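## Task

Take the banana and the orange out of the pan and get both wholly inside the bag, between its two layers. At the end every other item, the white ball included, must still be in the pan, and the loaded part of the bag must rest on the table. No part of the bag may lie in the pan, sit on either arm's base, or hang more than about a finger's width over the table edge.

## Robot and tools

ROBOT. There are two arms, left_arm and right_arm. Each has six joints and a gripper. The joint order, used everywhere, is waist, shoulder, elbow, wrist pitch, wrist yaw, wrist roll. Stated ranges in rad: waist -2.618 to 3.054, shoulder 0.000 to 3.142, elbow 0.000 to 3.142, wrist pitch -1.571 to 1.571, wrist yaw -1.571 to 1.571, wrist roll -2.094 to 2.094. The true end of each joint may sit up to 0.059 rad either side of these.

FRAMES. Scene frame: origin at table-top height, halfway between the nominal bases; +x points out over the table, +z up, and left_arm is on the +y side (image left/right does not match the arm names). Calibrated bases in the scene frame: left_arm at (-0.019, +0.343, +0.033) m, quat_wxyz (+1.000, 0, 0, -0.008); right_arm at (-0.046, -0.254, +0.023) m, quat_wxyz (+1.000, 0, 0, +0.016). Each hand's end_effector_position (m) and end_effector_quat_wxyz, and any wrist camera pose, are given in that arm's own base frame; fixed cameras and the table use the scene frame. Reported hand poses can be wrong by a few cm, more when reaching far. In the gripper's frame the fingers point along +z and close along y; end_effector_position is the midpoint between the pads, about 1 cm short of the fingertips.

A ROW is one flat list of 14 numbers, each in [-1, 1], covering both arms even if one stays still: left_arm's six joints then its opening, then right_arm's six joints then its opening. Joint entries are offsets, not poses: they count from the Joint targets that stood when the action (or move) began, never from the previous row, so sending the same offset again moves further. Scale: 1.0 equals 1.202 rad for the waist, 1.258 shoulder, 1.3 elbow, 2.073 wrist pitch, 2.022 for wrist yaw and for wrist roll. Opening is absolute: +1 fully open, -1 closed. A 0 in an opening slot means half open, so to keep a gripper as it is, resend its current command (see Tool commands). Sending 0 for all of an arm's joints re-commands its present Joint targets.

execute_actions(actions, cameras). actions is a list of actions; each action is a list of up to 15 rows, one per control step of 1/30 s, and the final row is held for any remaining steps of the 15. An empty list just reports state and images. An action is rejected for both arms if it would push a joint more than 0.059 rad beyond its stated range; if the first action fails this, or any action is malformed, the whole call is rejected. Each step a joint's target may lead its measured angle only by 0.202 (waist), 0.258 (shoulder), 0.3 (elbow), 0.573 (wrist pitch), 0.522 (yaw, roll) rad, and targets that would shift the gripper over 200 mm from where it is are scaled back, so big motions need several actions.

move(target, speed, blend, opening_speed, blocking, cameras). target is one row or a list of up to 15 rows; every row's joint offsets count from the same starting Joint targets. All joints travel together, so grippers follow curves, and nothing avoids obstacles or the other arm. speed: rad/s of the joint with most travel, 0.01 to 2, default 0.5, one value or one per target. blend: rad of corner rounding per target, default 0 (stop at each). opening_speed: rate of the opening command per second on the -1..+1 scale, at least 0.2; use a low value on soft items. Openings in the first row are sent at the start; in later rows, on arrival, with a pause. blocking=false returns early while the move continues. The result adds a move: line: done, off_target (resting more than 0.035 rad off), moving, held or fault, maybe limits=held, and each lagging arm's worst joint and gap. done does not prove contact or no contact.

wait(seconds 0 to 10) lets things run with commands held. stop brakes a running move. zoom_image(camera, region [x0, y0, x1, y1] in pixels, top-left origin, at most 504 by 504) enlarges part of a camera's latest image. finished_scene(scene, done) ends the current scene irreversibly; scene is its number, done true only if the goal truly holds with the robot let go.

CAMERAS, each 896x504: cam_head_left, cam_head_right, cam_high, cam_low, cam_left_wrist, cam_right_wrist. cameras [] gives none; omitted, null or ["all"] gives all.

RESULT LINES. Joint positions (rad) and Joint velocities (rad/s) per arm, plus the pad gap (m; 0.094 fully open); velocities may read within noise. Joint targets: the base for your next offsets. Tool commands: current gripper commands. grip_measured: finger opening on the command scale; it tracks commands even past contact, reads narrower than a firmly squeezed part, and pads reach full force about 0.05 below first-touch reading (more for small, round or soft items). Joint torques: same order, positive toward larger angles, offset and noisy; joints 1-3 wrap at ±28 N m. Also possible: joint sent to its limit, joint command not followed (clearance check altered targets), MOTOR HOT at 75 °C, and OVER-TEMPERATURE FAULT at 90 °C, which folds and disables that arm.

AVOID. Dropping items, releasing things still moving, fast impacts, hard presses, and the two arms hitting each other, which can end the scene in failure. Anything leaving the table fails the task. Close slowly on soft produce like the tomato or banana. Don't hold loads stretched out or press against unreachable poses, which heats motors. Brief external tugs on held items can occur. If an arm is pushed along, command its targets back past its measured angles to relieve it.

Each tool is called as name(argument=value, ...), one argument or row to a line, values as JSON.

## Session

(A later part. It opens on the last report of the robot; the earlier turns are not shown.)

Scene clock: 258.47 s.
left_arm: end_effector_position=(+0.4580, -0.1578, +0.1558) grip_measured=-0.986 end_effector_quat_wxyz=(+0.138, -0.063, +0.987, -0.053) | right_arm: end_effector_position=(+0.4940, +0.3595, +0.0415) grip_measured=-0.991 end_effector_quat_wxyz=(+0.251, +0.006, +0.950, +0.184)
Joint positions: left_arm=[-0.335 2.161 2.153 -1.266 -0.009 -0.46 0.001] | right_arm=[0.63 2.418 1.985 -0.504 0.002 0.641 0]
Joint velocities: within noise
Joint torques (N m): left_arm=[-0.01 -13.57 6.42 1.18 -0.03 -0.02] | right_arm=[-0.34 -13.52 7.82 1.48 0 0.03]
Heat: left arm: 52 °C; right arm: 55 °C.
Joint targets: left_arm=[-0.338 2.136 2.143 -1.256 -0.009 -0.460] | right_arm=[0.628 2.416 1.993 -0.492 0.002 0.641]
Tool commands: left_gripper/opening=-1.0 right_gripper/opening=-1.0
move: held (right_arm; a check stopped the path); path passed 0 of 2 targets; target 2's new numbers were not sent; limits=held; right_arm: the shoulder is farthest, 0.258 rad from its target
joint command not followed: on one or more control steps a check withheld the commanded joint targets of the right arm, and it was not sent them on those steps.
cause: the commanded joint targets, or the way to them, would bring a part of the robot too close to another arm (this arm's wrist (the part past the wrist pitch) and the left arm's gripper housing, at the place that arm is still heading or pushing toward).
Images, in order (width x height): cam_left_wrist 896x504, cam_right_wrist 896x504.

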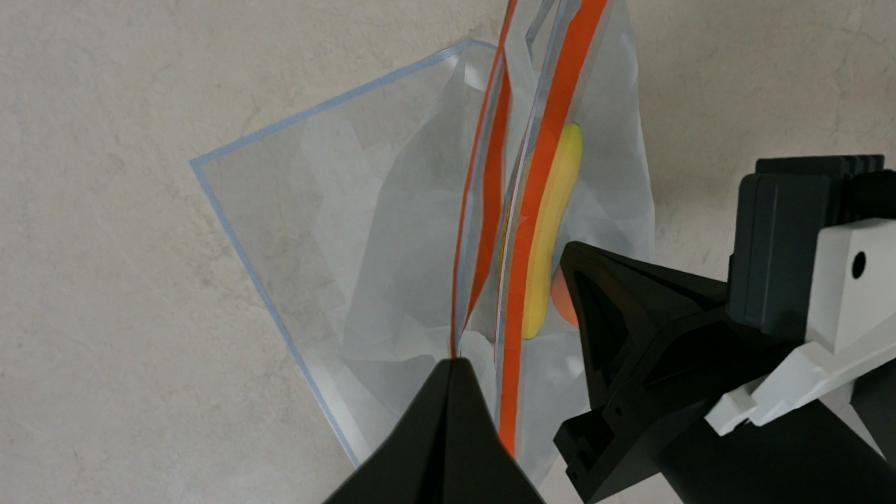

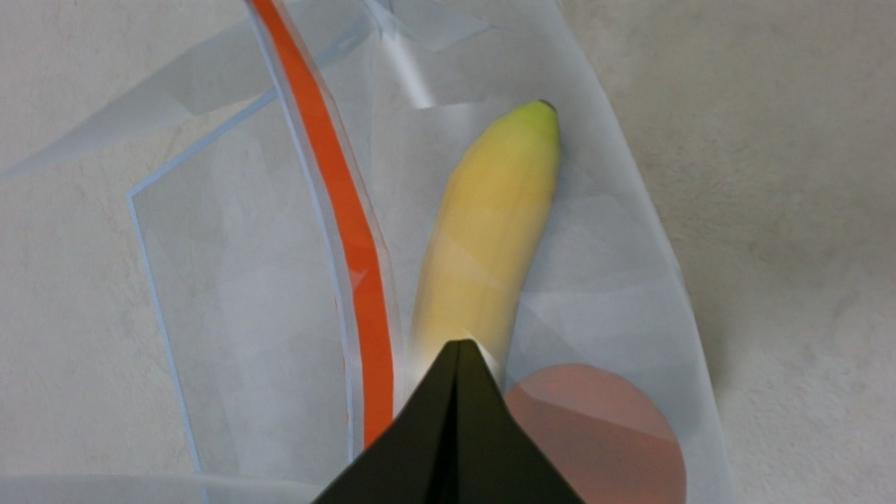

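move(
  target=[0, 0, 0, 0, 0, 0, -1, -0.0832, -0.1192, 0, -0.0724, 0, 0, -1],
  speed=0.5,
  cameras=[],
)

Scene clock: 260.13 s.
left_arm: end_effector_position=(+0.4580, -0.1578, +0.1558) grip_measured=-0.986 end_effector_quat_wxyz=(+0.138, -0.063, +0.987, -0.053) | right_arm: end_effector_position=(+0.5104, +0.2934, +0.0877) grip_measured=-0.991 end_effector_quat_wxyz=(+0.251, +0.057, +0.952, +0.164)
Joint positions: left_arm=[-0.335 2.161 2.153 -1.266 -0.009 -0.46 0.001] | right_arm=[0.522 2.305 1.985 -0.643 0.002 0.641 0]
Joint velocities: within noise
Joint torques (N m): left_arm=[-0.01 -13.56 6.37 1.19 -0.03 -0.03] | right_arm=[0.55 -16.28 7.87 1.33 0 0.03]
Heat: left arm: 52 °C; right arm: 56 °C.
Joint targets: left_arm=[-0.338 2.136 2.143 -1.256 -0.009 -0.460] | right_arm=[0.528 2.266 1.993 -0.642 0.002 0.641]
move: off_target (right_arm); right_arm: the shoulder is farthest, 0.039 rad from its target
No camera images: "cameras" was empty.

move(
  target=[
    [0, 0, 0, 0, 0, 0, -1, 0, -0.1, -0.1908, 0.0275, 0, -0.0247, -1],
    [0, 0, 0, 0, 0, 0, -1, 0.1693, -0.1, -0.1908, 0.0275, 0, -0.0247, -1],
    [0, 0, 0, 0, 0, 0, -1, 0.1693, -0.1, -0.1908, 0.0275, 0, -0.0247, 0.0],
  ],
  speed=0.5,
  opening_speed=1.5,
  cameras=["cam_left_wrist","cam_right_wrist"],
)

Scene clock: 263.00 s.
left_arm: end_effector_position=(+0.4580, -0.1578, +0.1558) grip_measured=-0.986 end_effector_quat_wxyz=(+0.138, -0.063, +0.987, -0.053) | right_arm: end_effector_position=(+0.4030, +0.3658, +0.0626) grip_measured=-0.001 end_effector_quat_wxyz=(+0.203, -0.067, +0.964, +0.160)
Joint positions: left_arm=[-0.335 2.161 2.153 -1.266 -0.009 -0.46 0.001] | right_arm=[0.737 2.196 1.749 -0.6 0 0.599 0.047]
Joint velocities: within noise
Joint torques (N m): left_arm=[-0.02 -13.55 6.41 1.19 -0.02 -0.05] | right_arm=[-0.5 -16.85 6.5 1.36 0.02 -0.06]
Heat: left arm: 53 °C; right arm: 57 °C.
Joint targets: left_arm=[-0.338 2.136 2.143 -1.256 -0.009 -0.460] | right_arm=[0.732 2.140 1.745 -0.585 0.002 0.592]
move: off_target (right_arm); target 3's new numbers were sent with right_arm's shoulder 0.056 rad from that target; right_arm: the shoulder is farthest, 0.056 rad from its target
Images, in order (width x height): cam_left_wrist 896x504, cam_right_wrist 896x504.

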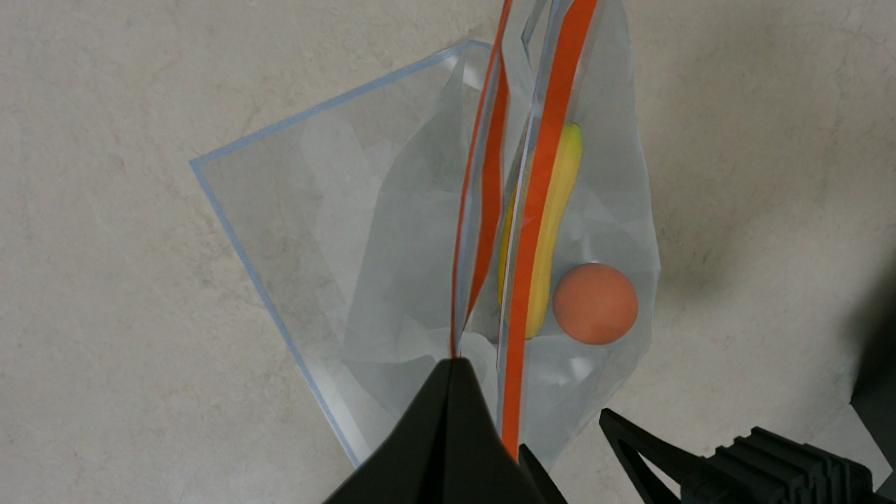

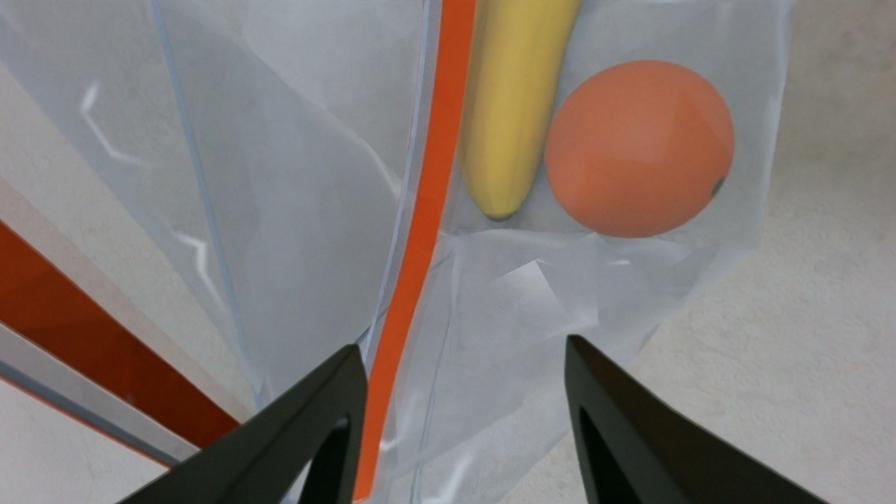

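execute_actions(
  actions=[],
  cameras=["cam_head_left","cam_right_wrist"],
)

Scene clock: 264.63 s.
left_arm: end_effector_position=(+0.4580, -0.1578, +0.1558) grip_measured=-0.986 end_effector_quat_wxyz=(+0.138, -0.063, +0.987, -0.053) | right_arm: end_effector_position=(+0.4030, +0.3658, +0.0626) grip_measured=-0.001 end_effector_quat_wxyz=(+0.203, -0.067, +0.964, +0.160)
Joint positions: left_arm=[-0.335 2.161 2.153 -1.266 -0.009 -0.46 0.001] | right_arm=[0.737 2.196 1.749 -0.6 0 0.599 0.047]
Joint velocities: within noise
Joint torques (N m): left_arm=[-0.05 -13.53 6.38 1.18 -0.02 -0.05] | right_arm=[-0.49 -16.84 6.48 1.36 0.02 -0.06]
Heat: left arm: 53 °C; right arm: 58 °C.
Joint targets: left_arm=[-0.338 2.136 2.143 -1.256 -0.009 -0.460] | right_arm=[0.732 2.140 1.745 -0.585 0.002 0.592]
Tool commands: left_gripper/opening=-1.0 right_gripper/opening=+0.0
Images, in order (width x height): cam_head_left 896x504, cam_right_wrist 896x504.

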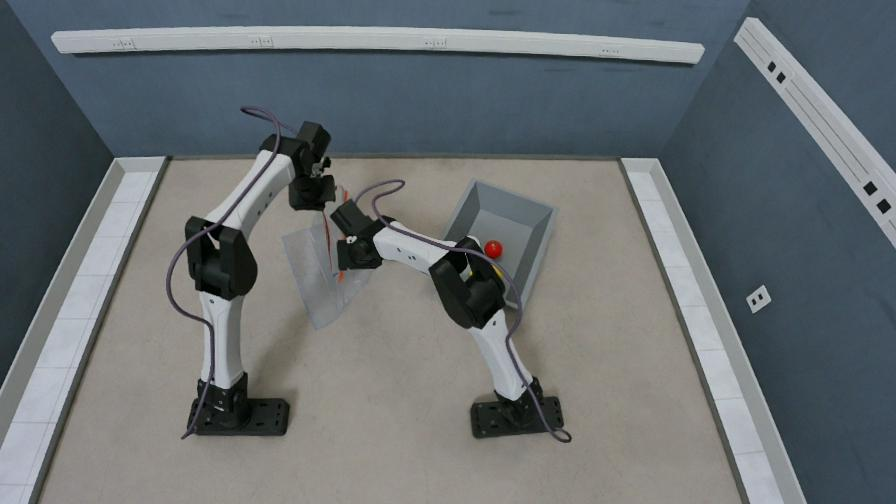

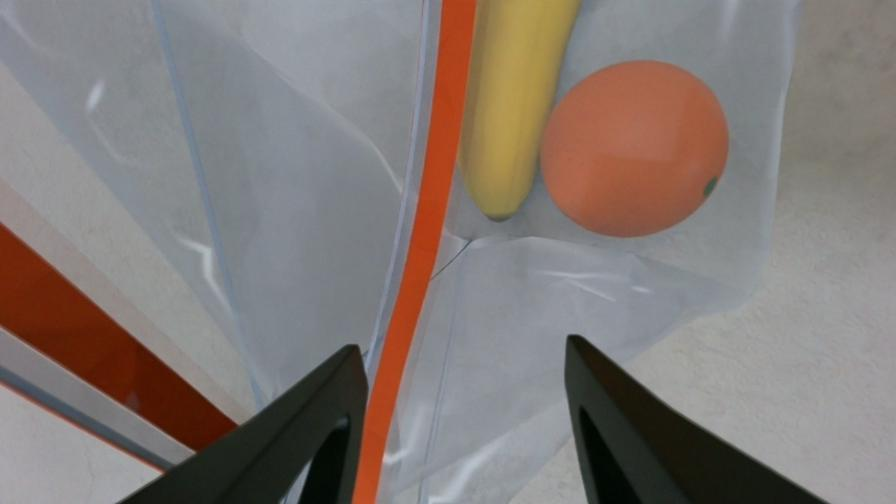

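move(
  target=[0,0,0,0,0,0,-1,0.0316,0.0517,0.0092,0.0217,0,0,0.0],
  speed=0.5,
  cameras=["cam_right_wrist"],
)

Scene clock: 266.50 s.
left_arm: end_effector_position=(+0.4580, -0.1578, +0.1558) grip_measured=-0.986 end_effector_quat_wxyz=(+0.138, -0.063, +0.987, -0.053) | right_arm: end_effector_position=(+0.3982, +0.3839, +0.0680) grip_measured=-0.001 end_effector_quat_wxyz=(+0.216, -0.081, +0.957, +0.176)
Joint positions: left_arm=[-0.335 2.161 2.153 -1.266 -0.009 -0.46 0.001] | right_arm=[0.767 2.196 1.749 -0.558 0 0.599 0.047]
Joint velocities: within noise
Joint torques (N m): left_arm=[-0.02 -13.53 6.38 1.18 -0.03 -0.04] | right_arm=[0.36 -11.21 7.69 1.42 0.02 -0.06]
Heat: left arm: 53 °C; right arm: 58 °C.
Joint targets: left_arm=[-0.338 2.136 2.143 -1.256 -0.009 -0.460] | right_arm=[0.770 2.205 1.757 -0.540 0.002 0.592]
move: done
Images, in order (width x height): cam_right_wrist 896x504.

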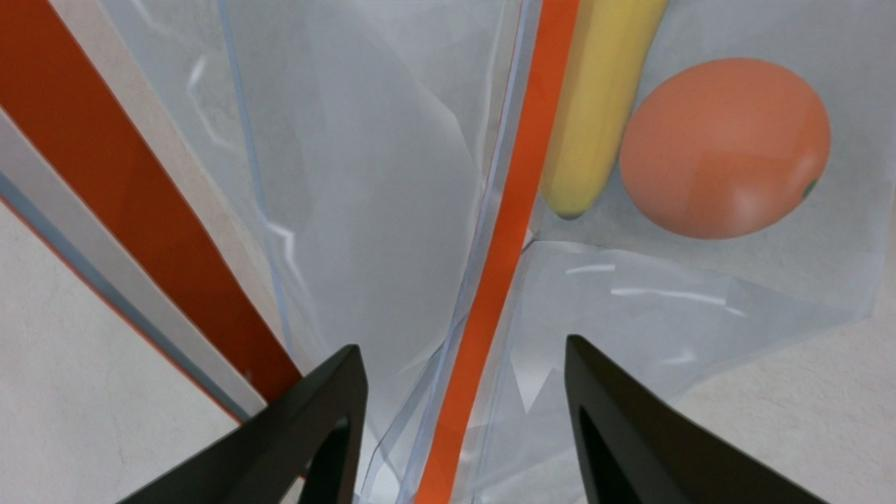

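move(
  target=[0,0,0,0,0,0,-1,0,0.0405,-0.0631,0.0627,0,0,0.0],
  speed=0.3,
  cameras=["cam_right_wrist","cam_low"],
)

Scene clock: 268.03 s.
left_arm: end_effector_position=(+0.4580, -0.1578, +0.1558) grip_measured=-0.986 end_effector_quat_wxyz=(+0.138, -0.063, +0.987, -0.053) | right_arm: end_effector_position=(+0.4006, +0.3862, +0.0300) grip_measured=-0.001 end_effector_quat_wxyz=(+0.218, -0.081, +0.956, +0.177)
Joint positions: left_arm=[-0.335 2.161 2.153 -1.266 -0.009 -0.46 0.001] | right_arm=[0.767 2.247 1.675 -0.428 0 0.599 0.047]
Joint velocities: within noise
Joint torques (N m): left_arm=[-0.06 -13.53 6.41 1.17 -0.02 -0.05] | right_arm=[0.27 -11.47 6.78 1.47 0.02 -0.05]
Heat: left arm: 53 °C; right arm: 57 °C.
Joint targets: left_arm=[-0.338 2.136 2.143 -1.256 -0.009 -0.460] | right_arm=[0.770 2.256 1.675 -0.410 0.002 0.592]
move: done
Images, in order (width x height): cam_low 896x504, cam_right_wrist 896x504.

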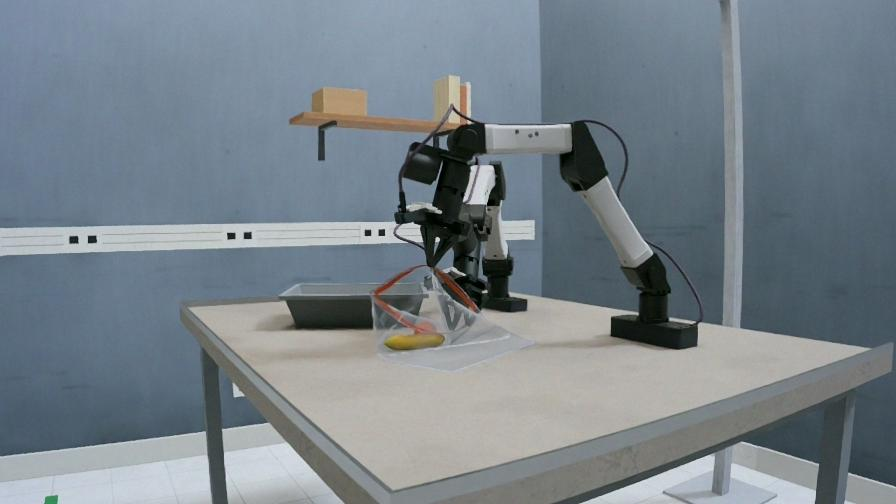

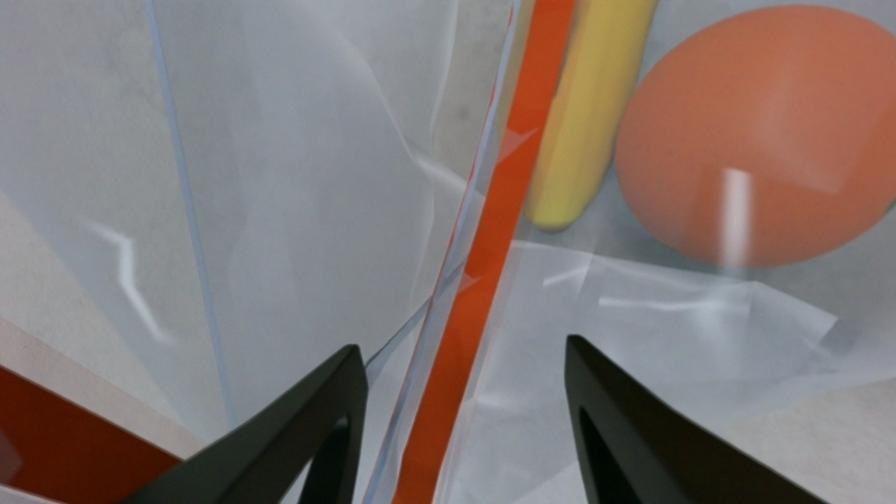

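move(
  target=[0,0,0,0,0,0,-1,0,0,0,0,0,0,-1],
  opening_speed=1.2,
  cameras=["cam_right_wrist"],
)

zoom_image(
  camera="cam_right_wrist",
  region=[250, 150, 750, 504],
)

Scene clock: 269.33 s.
left_arm: end_effector_position=(+0.4580, -0.1578, +0.1558) grip_measured=-0.986 end_effector_quat_wxyz=(+0.138, -0.063, +0.987, -0.053) | right_arm: end_effector_position=(+0.4008, +0.3865, +0.0302) grip_measured=-0.988 end_effector_quat_wxyz=(+0.219, -0.081, +0.956, +0.178)
Joint positions: left_arm=[-0.335 2.161 2.153 -1.266 -0.009 -0.46 0.001] | right_arm=[0.767 2.247 1.675 -0.426 0 0.599 0.001]
Joint velocities: within noise
Joint torques (N m): left_arm=[-0.03 -13.56 6.38 1.18 -0.03 -0.04] | right_arm=[0.25 -11.45 6.79 1.45 0.02 -0.05]
Heat: left arm: 54 °C; right arm: 57 °C.
Joint targets: left_arm=[-0.338 2.136 2.143 -1.256 -0.009 -0.460] | right_arm=[0.770 2.256 1.675 -0.410 0.002 0.591]
move: done
Images, in order (width x height): cam_right_wrist 896x504.

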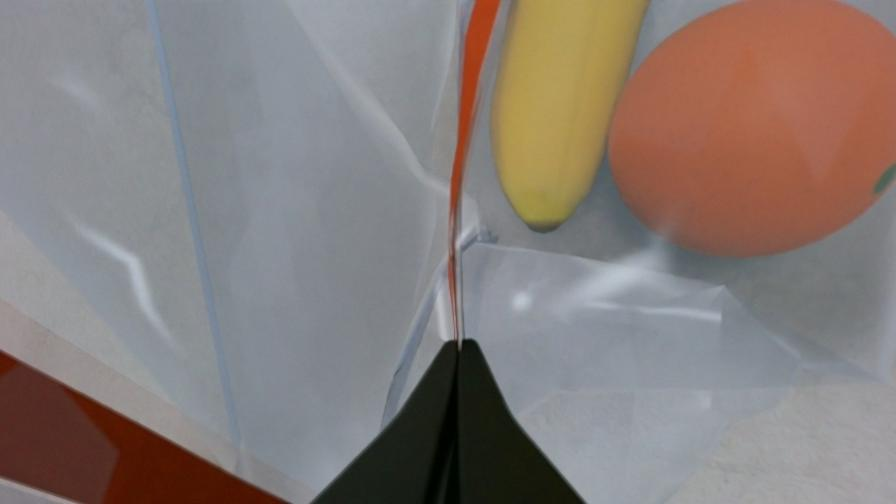

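Scaled by 1.008 from the camera's 896x504 image, which has a finer 1280x720 frame.

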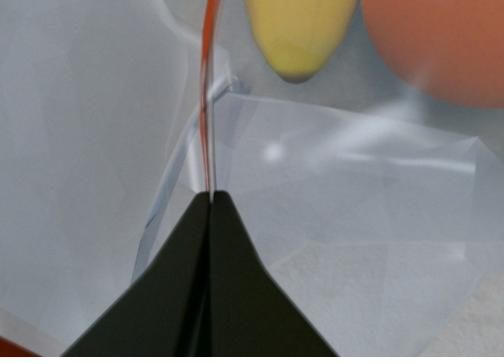

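move(
  target=[0,0,0,0,0,0,-1,-0.0807,-0.2273,-0.1923,0,0,0,-1],
  speed=0.35,
  cameras=["cam_right_wrist","cam_head_left"],
)

zoom_image(
  camera="cam_head_left",
  region=[230, 150, 450, 330],
)

Scene clock: 272.67 s.
left_arm: end_effector_position=(+0.4575, -0.1576, +0.1549) grip_measured=-0.986 end_effector_quat_wxyz=(+0.137, -0.063, +0.987, -0.053) | right_arm: end_effector_position=(+0.3932, +0.3162, +0.0606) grip_measured=-0.988 end_effector_quat_wxyz=(+0.228, -0.038, +0.958, +0.169)
Joint positions: left_arm=[-0.335 2.161 2.15 -1.266 -0.009 -0.46 0.001] | right_arm=[0.677 2.015 1.431 -0.413 0 0.599 0.001]
Joint velocities: within noise
Joint torques (N m): left_arm=[-0.03 -13.53 6.67 1.17 -0.02 -0.04] | right_arm=[-0.58 -14.24 6.05 1.3 0.02 -0.06]
Heat: left arm: 54 °C; right arm: 58 °C.
Joint targets: left_arm=[-0.338 2.136 2.143 -1.256 -0.009 -0.460] | right_arm=[0.673 1.970 1.425 -0.410 0.002 0.591]
move: off_target (right_arm); right_arm: the shoulder is farthest, 0.045 rad from its target
Images, in order (width x height): cam_head_left 896x504, cam_right_wrist 896x504.

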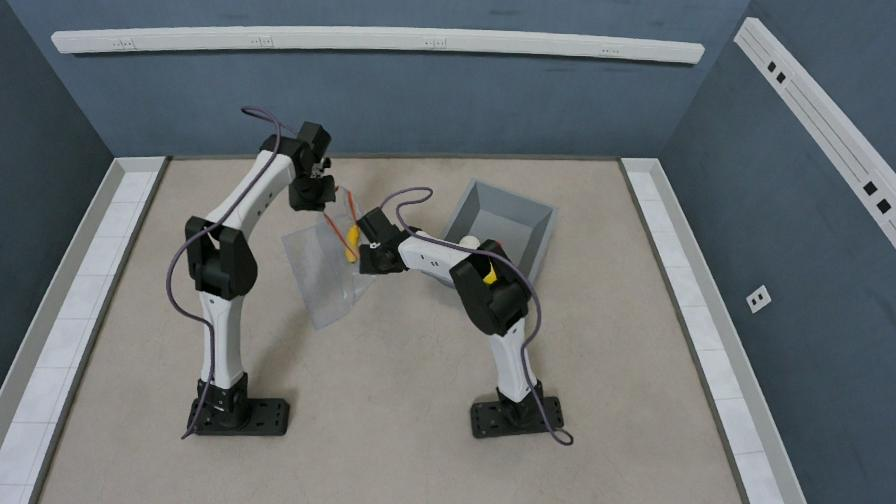

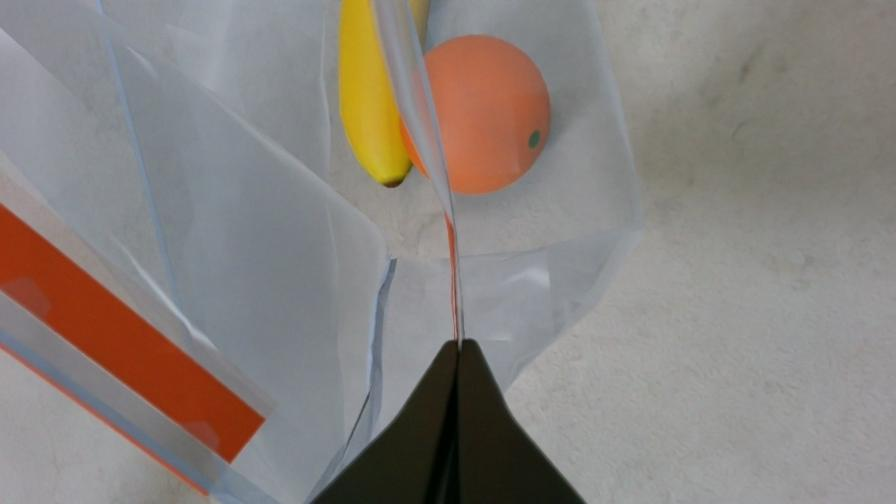

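Scaled by 2.291 from the camera's 896x504 image, which has a finer 1280x720 frame.

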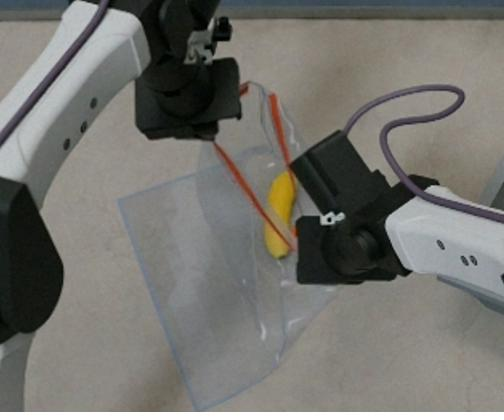

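move(
  target=[0,0,0,0,0,0,-1,-0.1314,-0.1431,-0.2631,0.0844,0,0,-1],
  speed=0.35,
  cameras=["cam_right_wrist","cam_low"],
)

wait(
  seconds=0,
  cameras=["cam_head_left"],
)

zoom_image(
  camera="cam_head_left",
  region=[230, 150, 450, 330],
)

Scene clock: 274.50 s.
left_arm: end_effector_position=(+0.4477, -0.1750, +0.1528) grip_measured=-0.986 end_effector_quat_wxyz=(+0.118, -0.049, +0.989, -0.078) | right_arm: end_effector_position=(+0.4013, +0.2374, +0.0656) grip_measured=-0.988 end_effector_quat_wxyz=(+0.284, +0.030, +0.940, +0.188)
Joint positions: left_arm=[-0.355 2.161 2.145 -1.276 0.049 -0.46 0.001] | right_arm=[0.529 1.818 1.104 -0.163 -0.015 0.599 0.001]
Joint velocities: within noise
Joint torques (N m): left_arm=[1.51 -13.56 7.16 1.25 -0.53 -0.04] | right_arm=[-1.35 -11.07 4.62 0.73 0.11 -0.06]
Heat: left arm: 54 °C; right arm: 58 °C.
Joint targets: left_arm=[-0.338 2.136 2.143 -1.256 -0.009 -0.460] | right_arm=[0.515 1.790 1.083 -0.235 0.002 0.591]
move: off_target (left_arm, right_arm); left_arm: the wrist yaw is farthest, 0.058 rad from its target; right_arm: the wrist pitch is farthest, 0.072 rad from its target
Images, in order (width x height): cam_low 896x504, cam_right_wrist 896x504.

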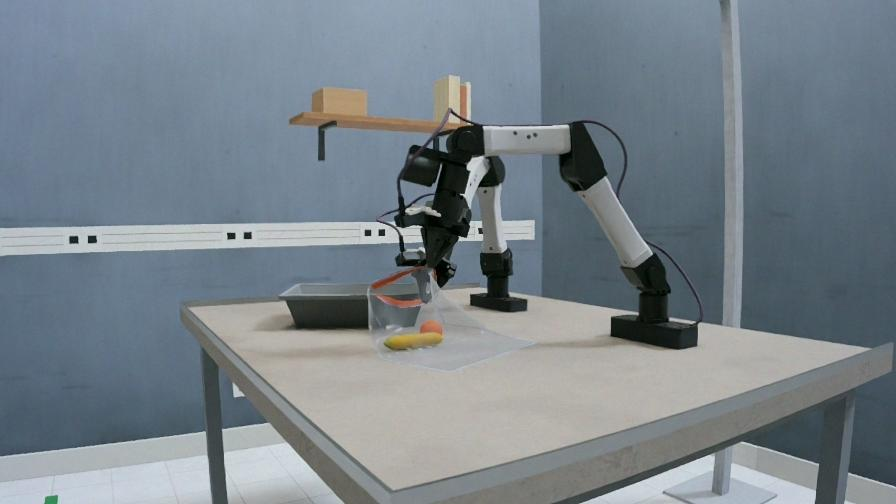

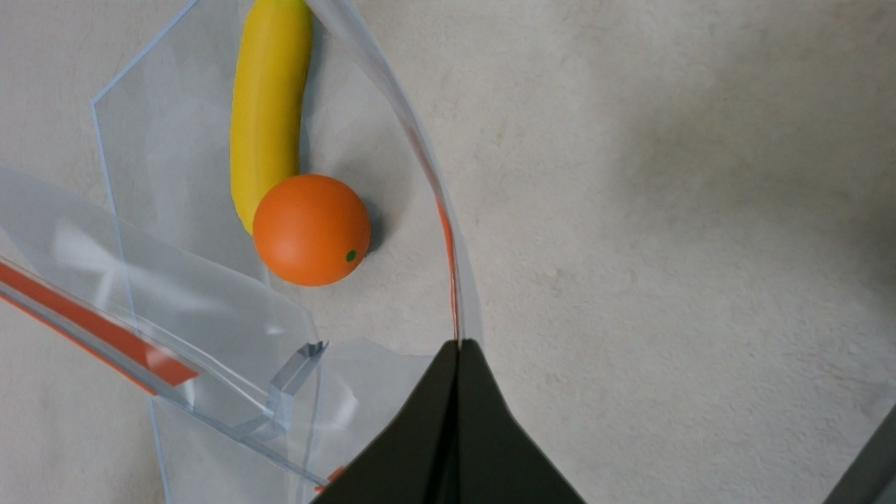

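Scene clock: 274.50 s.
left_arm: end_effector_position=(+0.4477, -0.1750, +0.1528) grip_measured=-0.986 end_effector_quat_wxyz=(+0.118, -0.049, +0.989, -0.078) | right_arm: end_effector_position=(+0.4013, +0.2374, +0.0656) grip_measured=-0.988 end_effector_quat_wxyz=(+0.284, +0.030, +0.940, +0.188)
Joint positions: left_arm=[-0.355 2.161 2.145 -1.276 0.049 -0.46 0.001] | right_arm=[0.529 1.818 1.104 -0.163 -0.015 0.599 0.001]
Joint velocities: within noise
Joint torques (N m): left_arm=[1.51 -13.56 7.16 1.25 -0.53 -0.04] | right_arm=[-1.35 -11.07 4.62 0.73 0.11 -0.06]
Heat: left arm: 54 °C; right arm: 58 °C.
Joint targets: left_arm=[-0.338 2.136 2.143 -1.256 -0.009 -0.460] | right_arm=[0.515 1.790 1.083 -0.235 0.002 0.591]
Tool commands: left_gripper/opening=-1.0 right_gripper/opening=-1.0
Images, in order (width x height): cam_head_left 896x504.

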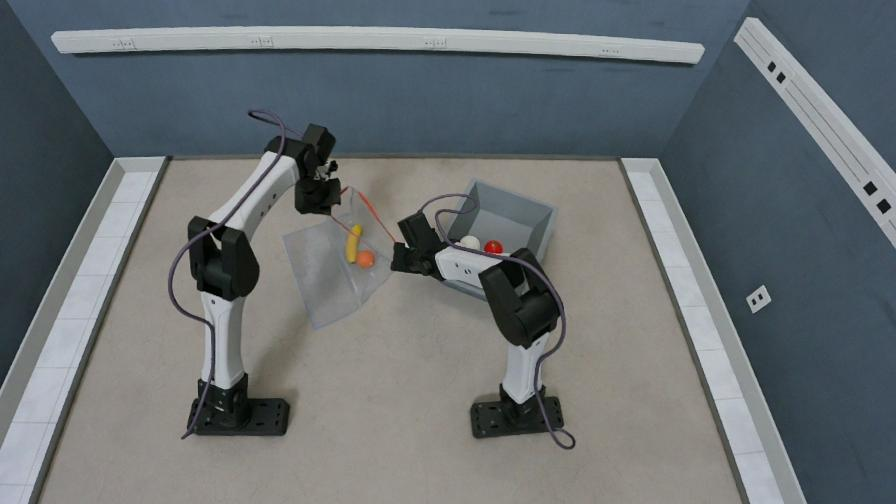

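Scaled by 2.291 from the camera's 896x504 image, which has a finer 1280x720 frame.

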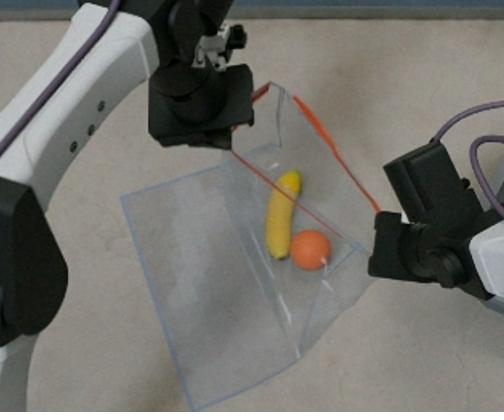

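move(
  target=[-0.069,-0.0087,-0.0885,0.097,0,0,-1,-0.0141,0.0914,0.0208,0.0217,0,0,-1],
  speed=0.25,
  cameras=["cam_right_wrist","cam_head_left"],
)

zoom_image(
  camera="cam_head_left",
  region=[230, 150, 450, 330],
)

Scene clock: 277.97 s.
left_arm: end_effector_position=(+0.4585, -0.2130, +0.1320) grip_measured=-0.986 end_effector_quat_wxyz=(+0.157, -0.015, +0.983, -0.092) | right_arm: end_effector_position=(+0.4014, +0.2266, +0.0332) grip_measured=-0.988 end_effector_quat_wxyz=(+0.255, +0.041, +0.952, +0.166)
Joint positions: left_arm=[-0.424 2.161 2.035 -1.079 0.033 -0.46 0.001] | right_arm=[0.508 1.889 1.104 -0.167 -0.015 0.599 0.001]
Joint velocities: within noise
Joint torques (N m): left_arm=[0.39 -14.63 6.97 1.46 -0.39 -0.04] | right_arm=[-0.96 -7.61 6.87 1.13 0.15 -0.05]
Heat: left arm: 55 °C; right arm: 57 °C.
Joint targets: left_arm=[-0.421 2.125 2.028 -1.055 -0.008 -0.460] | right_arm=[0.498 1.905 1.110 -0.190 0.002 0.591]
move: off_target (left_arm); left_arm: the wrist yaw is farthest, 0.042 rad from its target
Images, in order (width x height): cam_head_left 896x504, cam_right_wrist 896x504.

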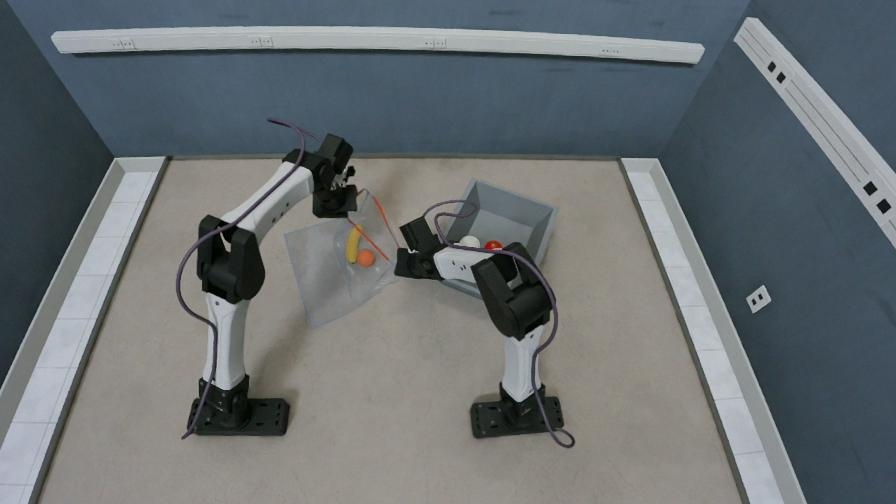

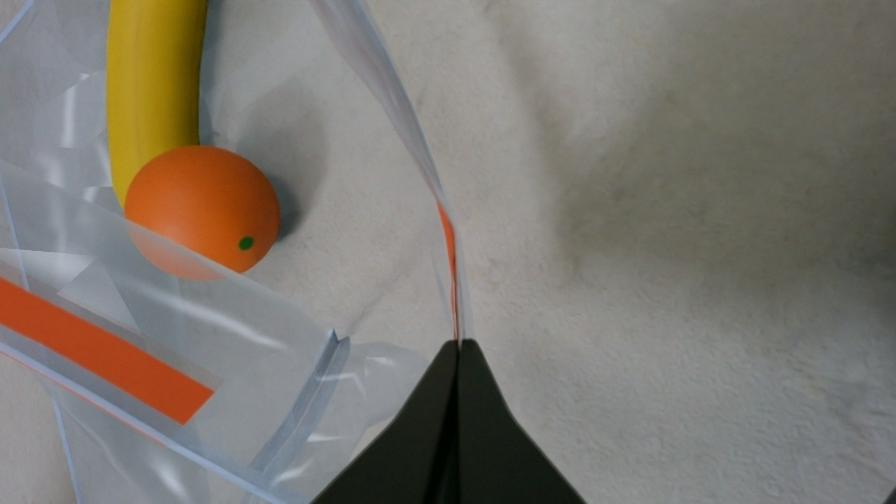

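Scaled by 2.291 from the camera's 896x504 image, which has a finer 1280x720 frame.

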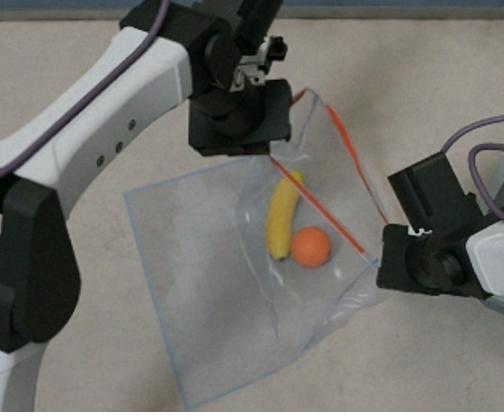

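move(
  target=[-0.092,0.1232,0.0823,0.0169,0,0,-1,0,0,0,0,0,0,-1],
  speed=0.25,
  cameras=["cam_right_wrist","cam_head_left","cam_low"],
)

zoom_image(
  camera="cam_head_left",
  region=[230, 150, 450, 330],
)

zoom_image(
  camera="cam_low",
  region=[320, 220, 520, 380],
)

Scene clock: 279.87 s.
left_arm: end_effector_position=(+0.4592, -0.2711, +0.1110) grip_measured=-0.986 end_effector_quat_wxyz=(+0.168, +0.035, +0.981, -0.096) | right_arm: end_effector_position=(+0.3994, +0.2255, +0.0316) grip_measured=-0.989 end_effector_quat_wxyz=(+0.251, +0.041, +0.953, +0.163)
Joint positions: left_arm=[-0.53 2.265 2.112 -1.029 0.009 -0.46 0.001] | right_arm=[0.508 1.889 1.104 -0.179 -0.015 0.599 0.001]
Joint velocities: within noise
Joint torques (N m): left_arm=[0.14 -11.43 10 1.37 -0.17 -0.03] | right_arm=[-0.98 -7.6 6.84 1.23 0.15 -0.06]
Heat: left arm: 55 °C; right arm: 56 °C.
Joint targets: left_arm=[-0.532 2.280 2.135 -1.020 -0.009 -0.460] | right_arm=[0.498 1.905 1.110 -0.190 0.002 0.591]
move: done
Images, in order (width x height): cam_head_left 896x504, cam_low 896x504, cam_right_wrist 896x504.

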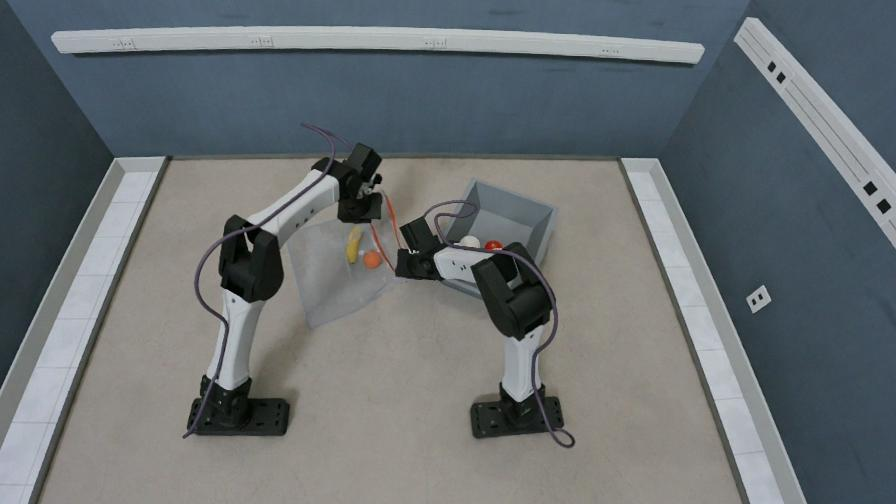

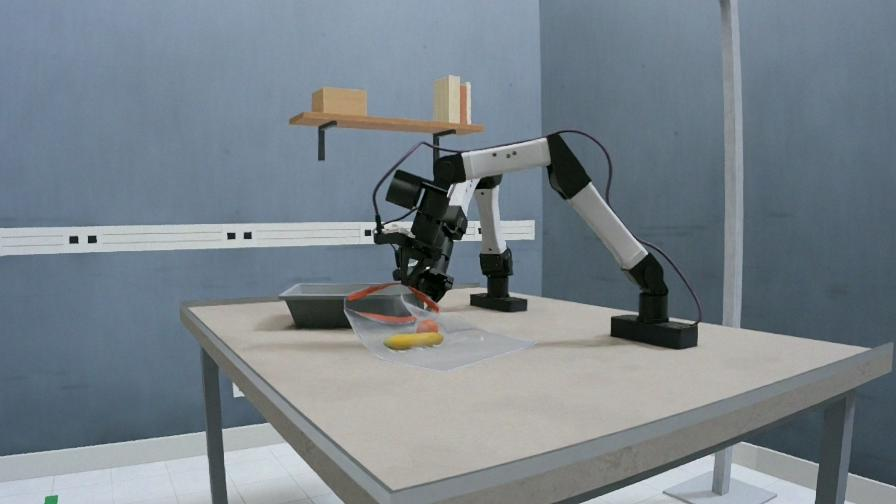

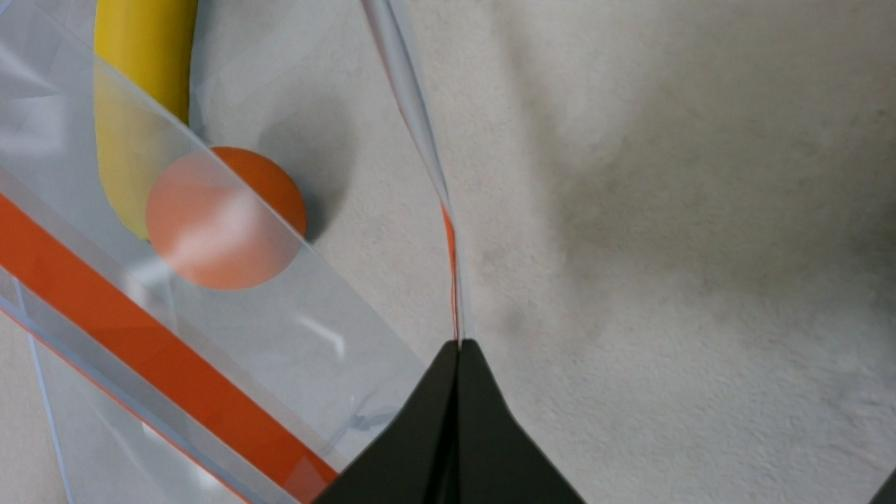

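Scaled by 2.291 from the camera's 896x504 image, which has a finer 1280x720 frame.

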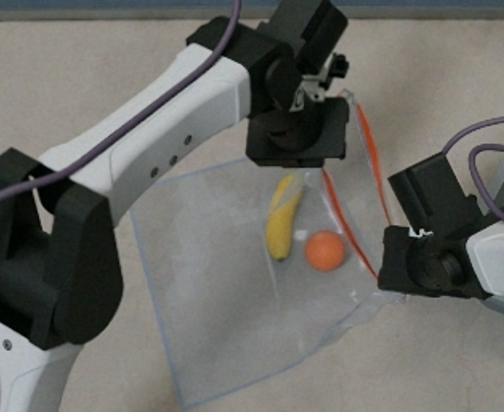

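Scaled by 2.520 from the camera's 896x504 image, which has a finer 1280x720 frame.

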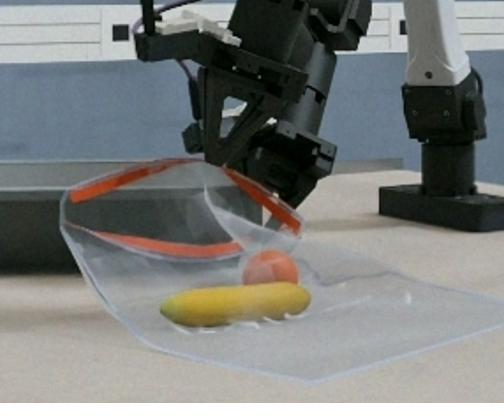

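move(
  target=[0,0,0,0,0,0,-1,-0.0067,0.0437,-0.03,0.0333,0,0,-1],
  speed=0.25,
  cameras=["cam_right_wrist"],
)

move(
  target=[0,0,0,0,0,0,-1,0,0,0,0,0,0,-0.4],
  opening_speed=0.5,
  cameras=["cam_right_wrist"],
)

Scene clock: 281.27 s.
left_arm: end_effector_position=(+0.4593, -0.2711, +0.1110) grip_measured=-0.986 end_effector_quat_wxyz=(+0.168, +0.035, +0.980, -0.095) | right_arm: end_effector_position=(+0.4119, +0.2309, +0.0329) grip_measured=-0.989 end_effector_quat_wxyz=(+0.276, +0.040, +0.944, +0.174)
Joint positions: left_arm=[-0.53 2.265 2.112 -1.029 0.008 -0.46 0.001] | right_arm=[0.508 1.911 1.1 -0.095 -0.007 0.596 0.001]
Joint velocities: within noise
Joint torques (N m): left_arm=[0.12 -11.43 9.98 1.37 -0.17 -0.03] | right_arm=[-1.74 -4.81 3.52 1.19 0.1 -0.02]
Heat: left arm: 55 °C; right arm: 55 °C.
Joint targets: left_arm=[-0.532 2.280 2.135 -1.020 -0.009 -0.460] | right_arm=[0.490 1.960 1.071 -0.121 0.002 0.592]
move: off_target (right_arm); right_arm: the shoulder is farthest, 0.049 rad from its target
Images, in order (width x height): cam_right_wrist 896x504.

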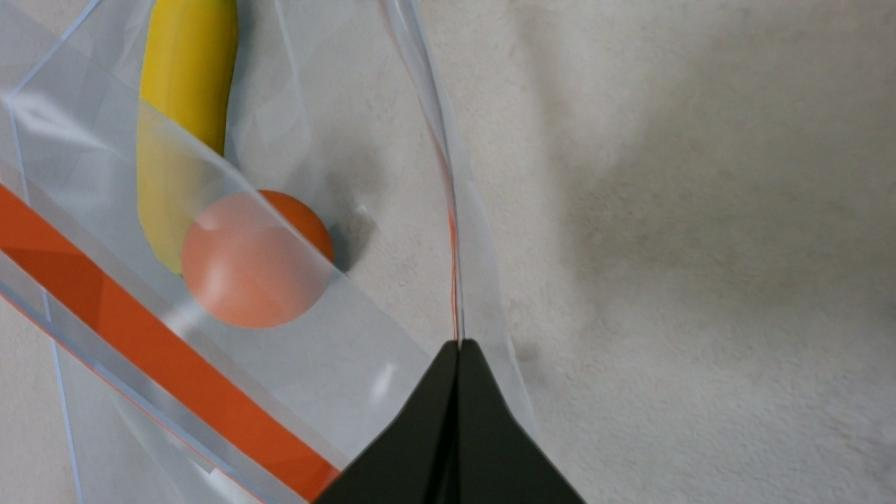

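Scene clock: 282.67 s.
left_arm: end_effector_position=(+0.4594, -0.2710, +0.1110) grip_measured=-0.986 end_effector_quat_wxyz=(+0.168, +0.035, +0.980, -0.095) | right_arm: end_effector_position=(+0.4178, +0.2360, +0.0374) grip_measured=-0.402 end_effector_quat_wxyz=(+0.289, +0.038, +0.938, +0.187)
Joint positions: left_arm=[-0.53 2.265 2.112 -1.029 0.008 -0.46 0.001] | right_arm=[0.508 1.915 1.1 -0.053 -0.017 0.594 0.028]
Joint velocities: within noise
Joint torques (N m): left_arm=[0.13 -11.45 10.04 1.37 -0.18 -0.04] | right_arm=[-1.76 -5.27 3.54 0.78 0.16 -0.01]
Heat: left arm: 55 °C; right arm: 55 °C.
Joint targets: left_arm=[-0.532 2.280 2.135 -1.020 -0.009 -0.460] | right_arm=[0.490 1.960 1.071 -0.121 0.002 0.591]
move: off_target (right_arm); right_arm: the wrist pitch is farthest, 0.068 rad from its target
Images, in order (width x height): cam_right_wrist 896x504.

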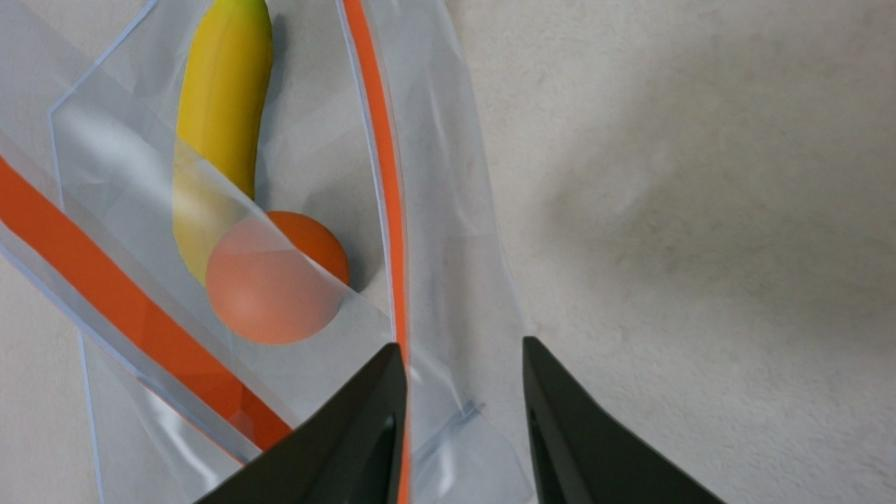

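wait(
  seconds=0,
  cameras=["cam_high","cam_head_right"],
)

zoom_image(
  camera="cam_high",
  region=[340, 200, 560, 370],
)

Scene clock: 283.23 s.
left_arm: end_effector_position=(+0.4594, -0.2710, +0.1110) grip_measured=-0.986 end_effector_quat_wxyz=(+0.168, +0.035, +0.980, -0.095) | right_arm: end_effector_position=(+0.4178, +0.2360, +0.0374) grip_measured=-0.402 end_effector_quat_wxyz=(+0.289, +0.038, +0.938, +0.187)
Joint positions: left_arm=[-0.53 2.265 2.112 -1.029 0.008 -0.46 0.001] | right_arm=[0.508 1.915 1.1 -0.053 -0.017 0.594 0.028]
Joint velocities: within noise
Joint torques (N m): left_arm=[0.16 -11.48 10 1.37 -0.17 -0.03] | right_arm=[-1.76 -5.27 3.56 0.79 0.16 -0.01]
Heat: left arm: 55 °C; right arm: 54 °C.
Joint targets: left_arm=[-0.532 2.280 2.135 -1.020 -0.009 -0.460] | right_arm=[0.490 1.960 1.071 -0.121 0.002 0.592]
Tool commands: left_gripper/opening=-1.0 right_gripper/opening=-0.4
Images, in order (width x height): cam_head_right 896x504, cam_high 896x504.

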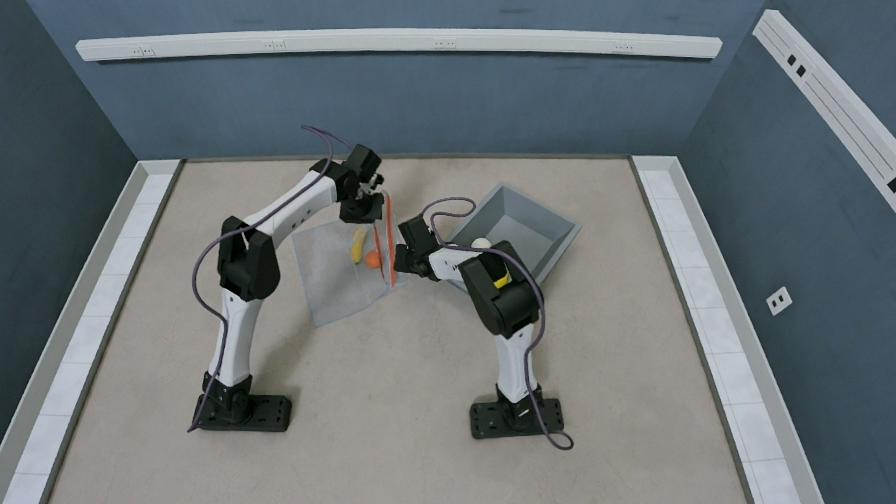

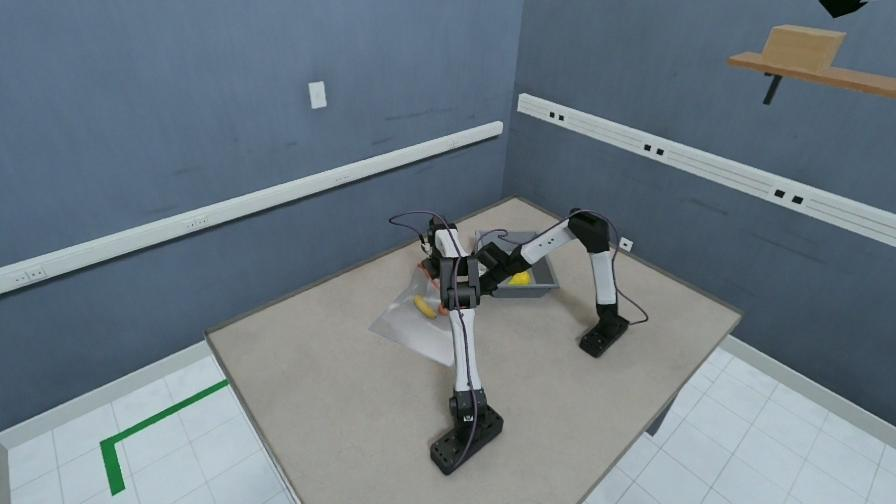

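Scaled by 2.291 from the camera's 896x504 image, which has a finer 1280x720 frame.

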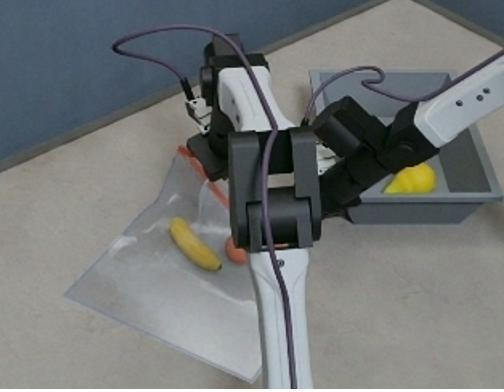

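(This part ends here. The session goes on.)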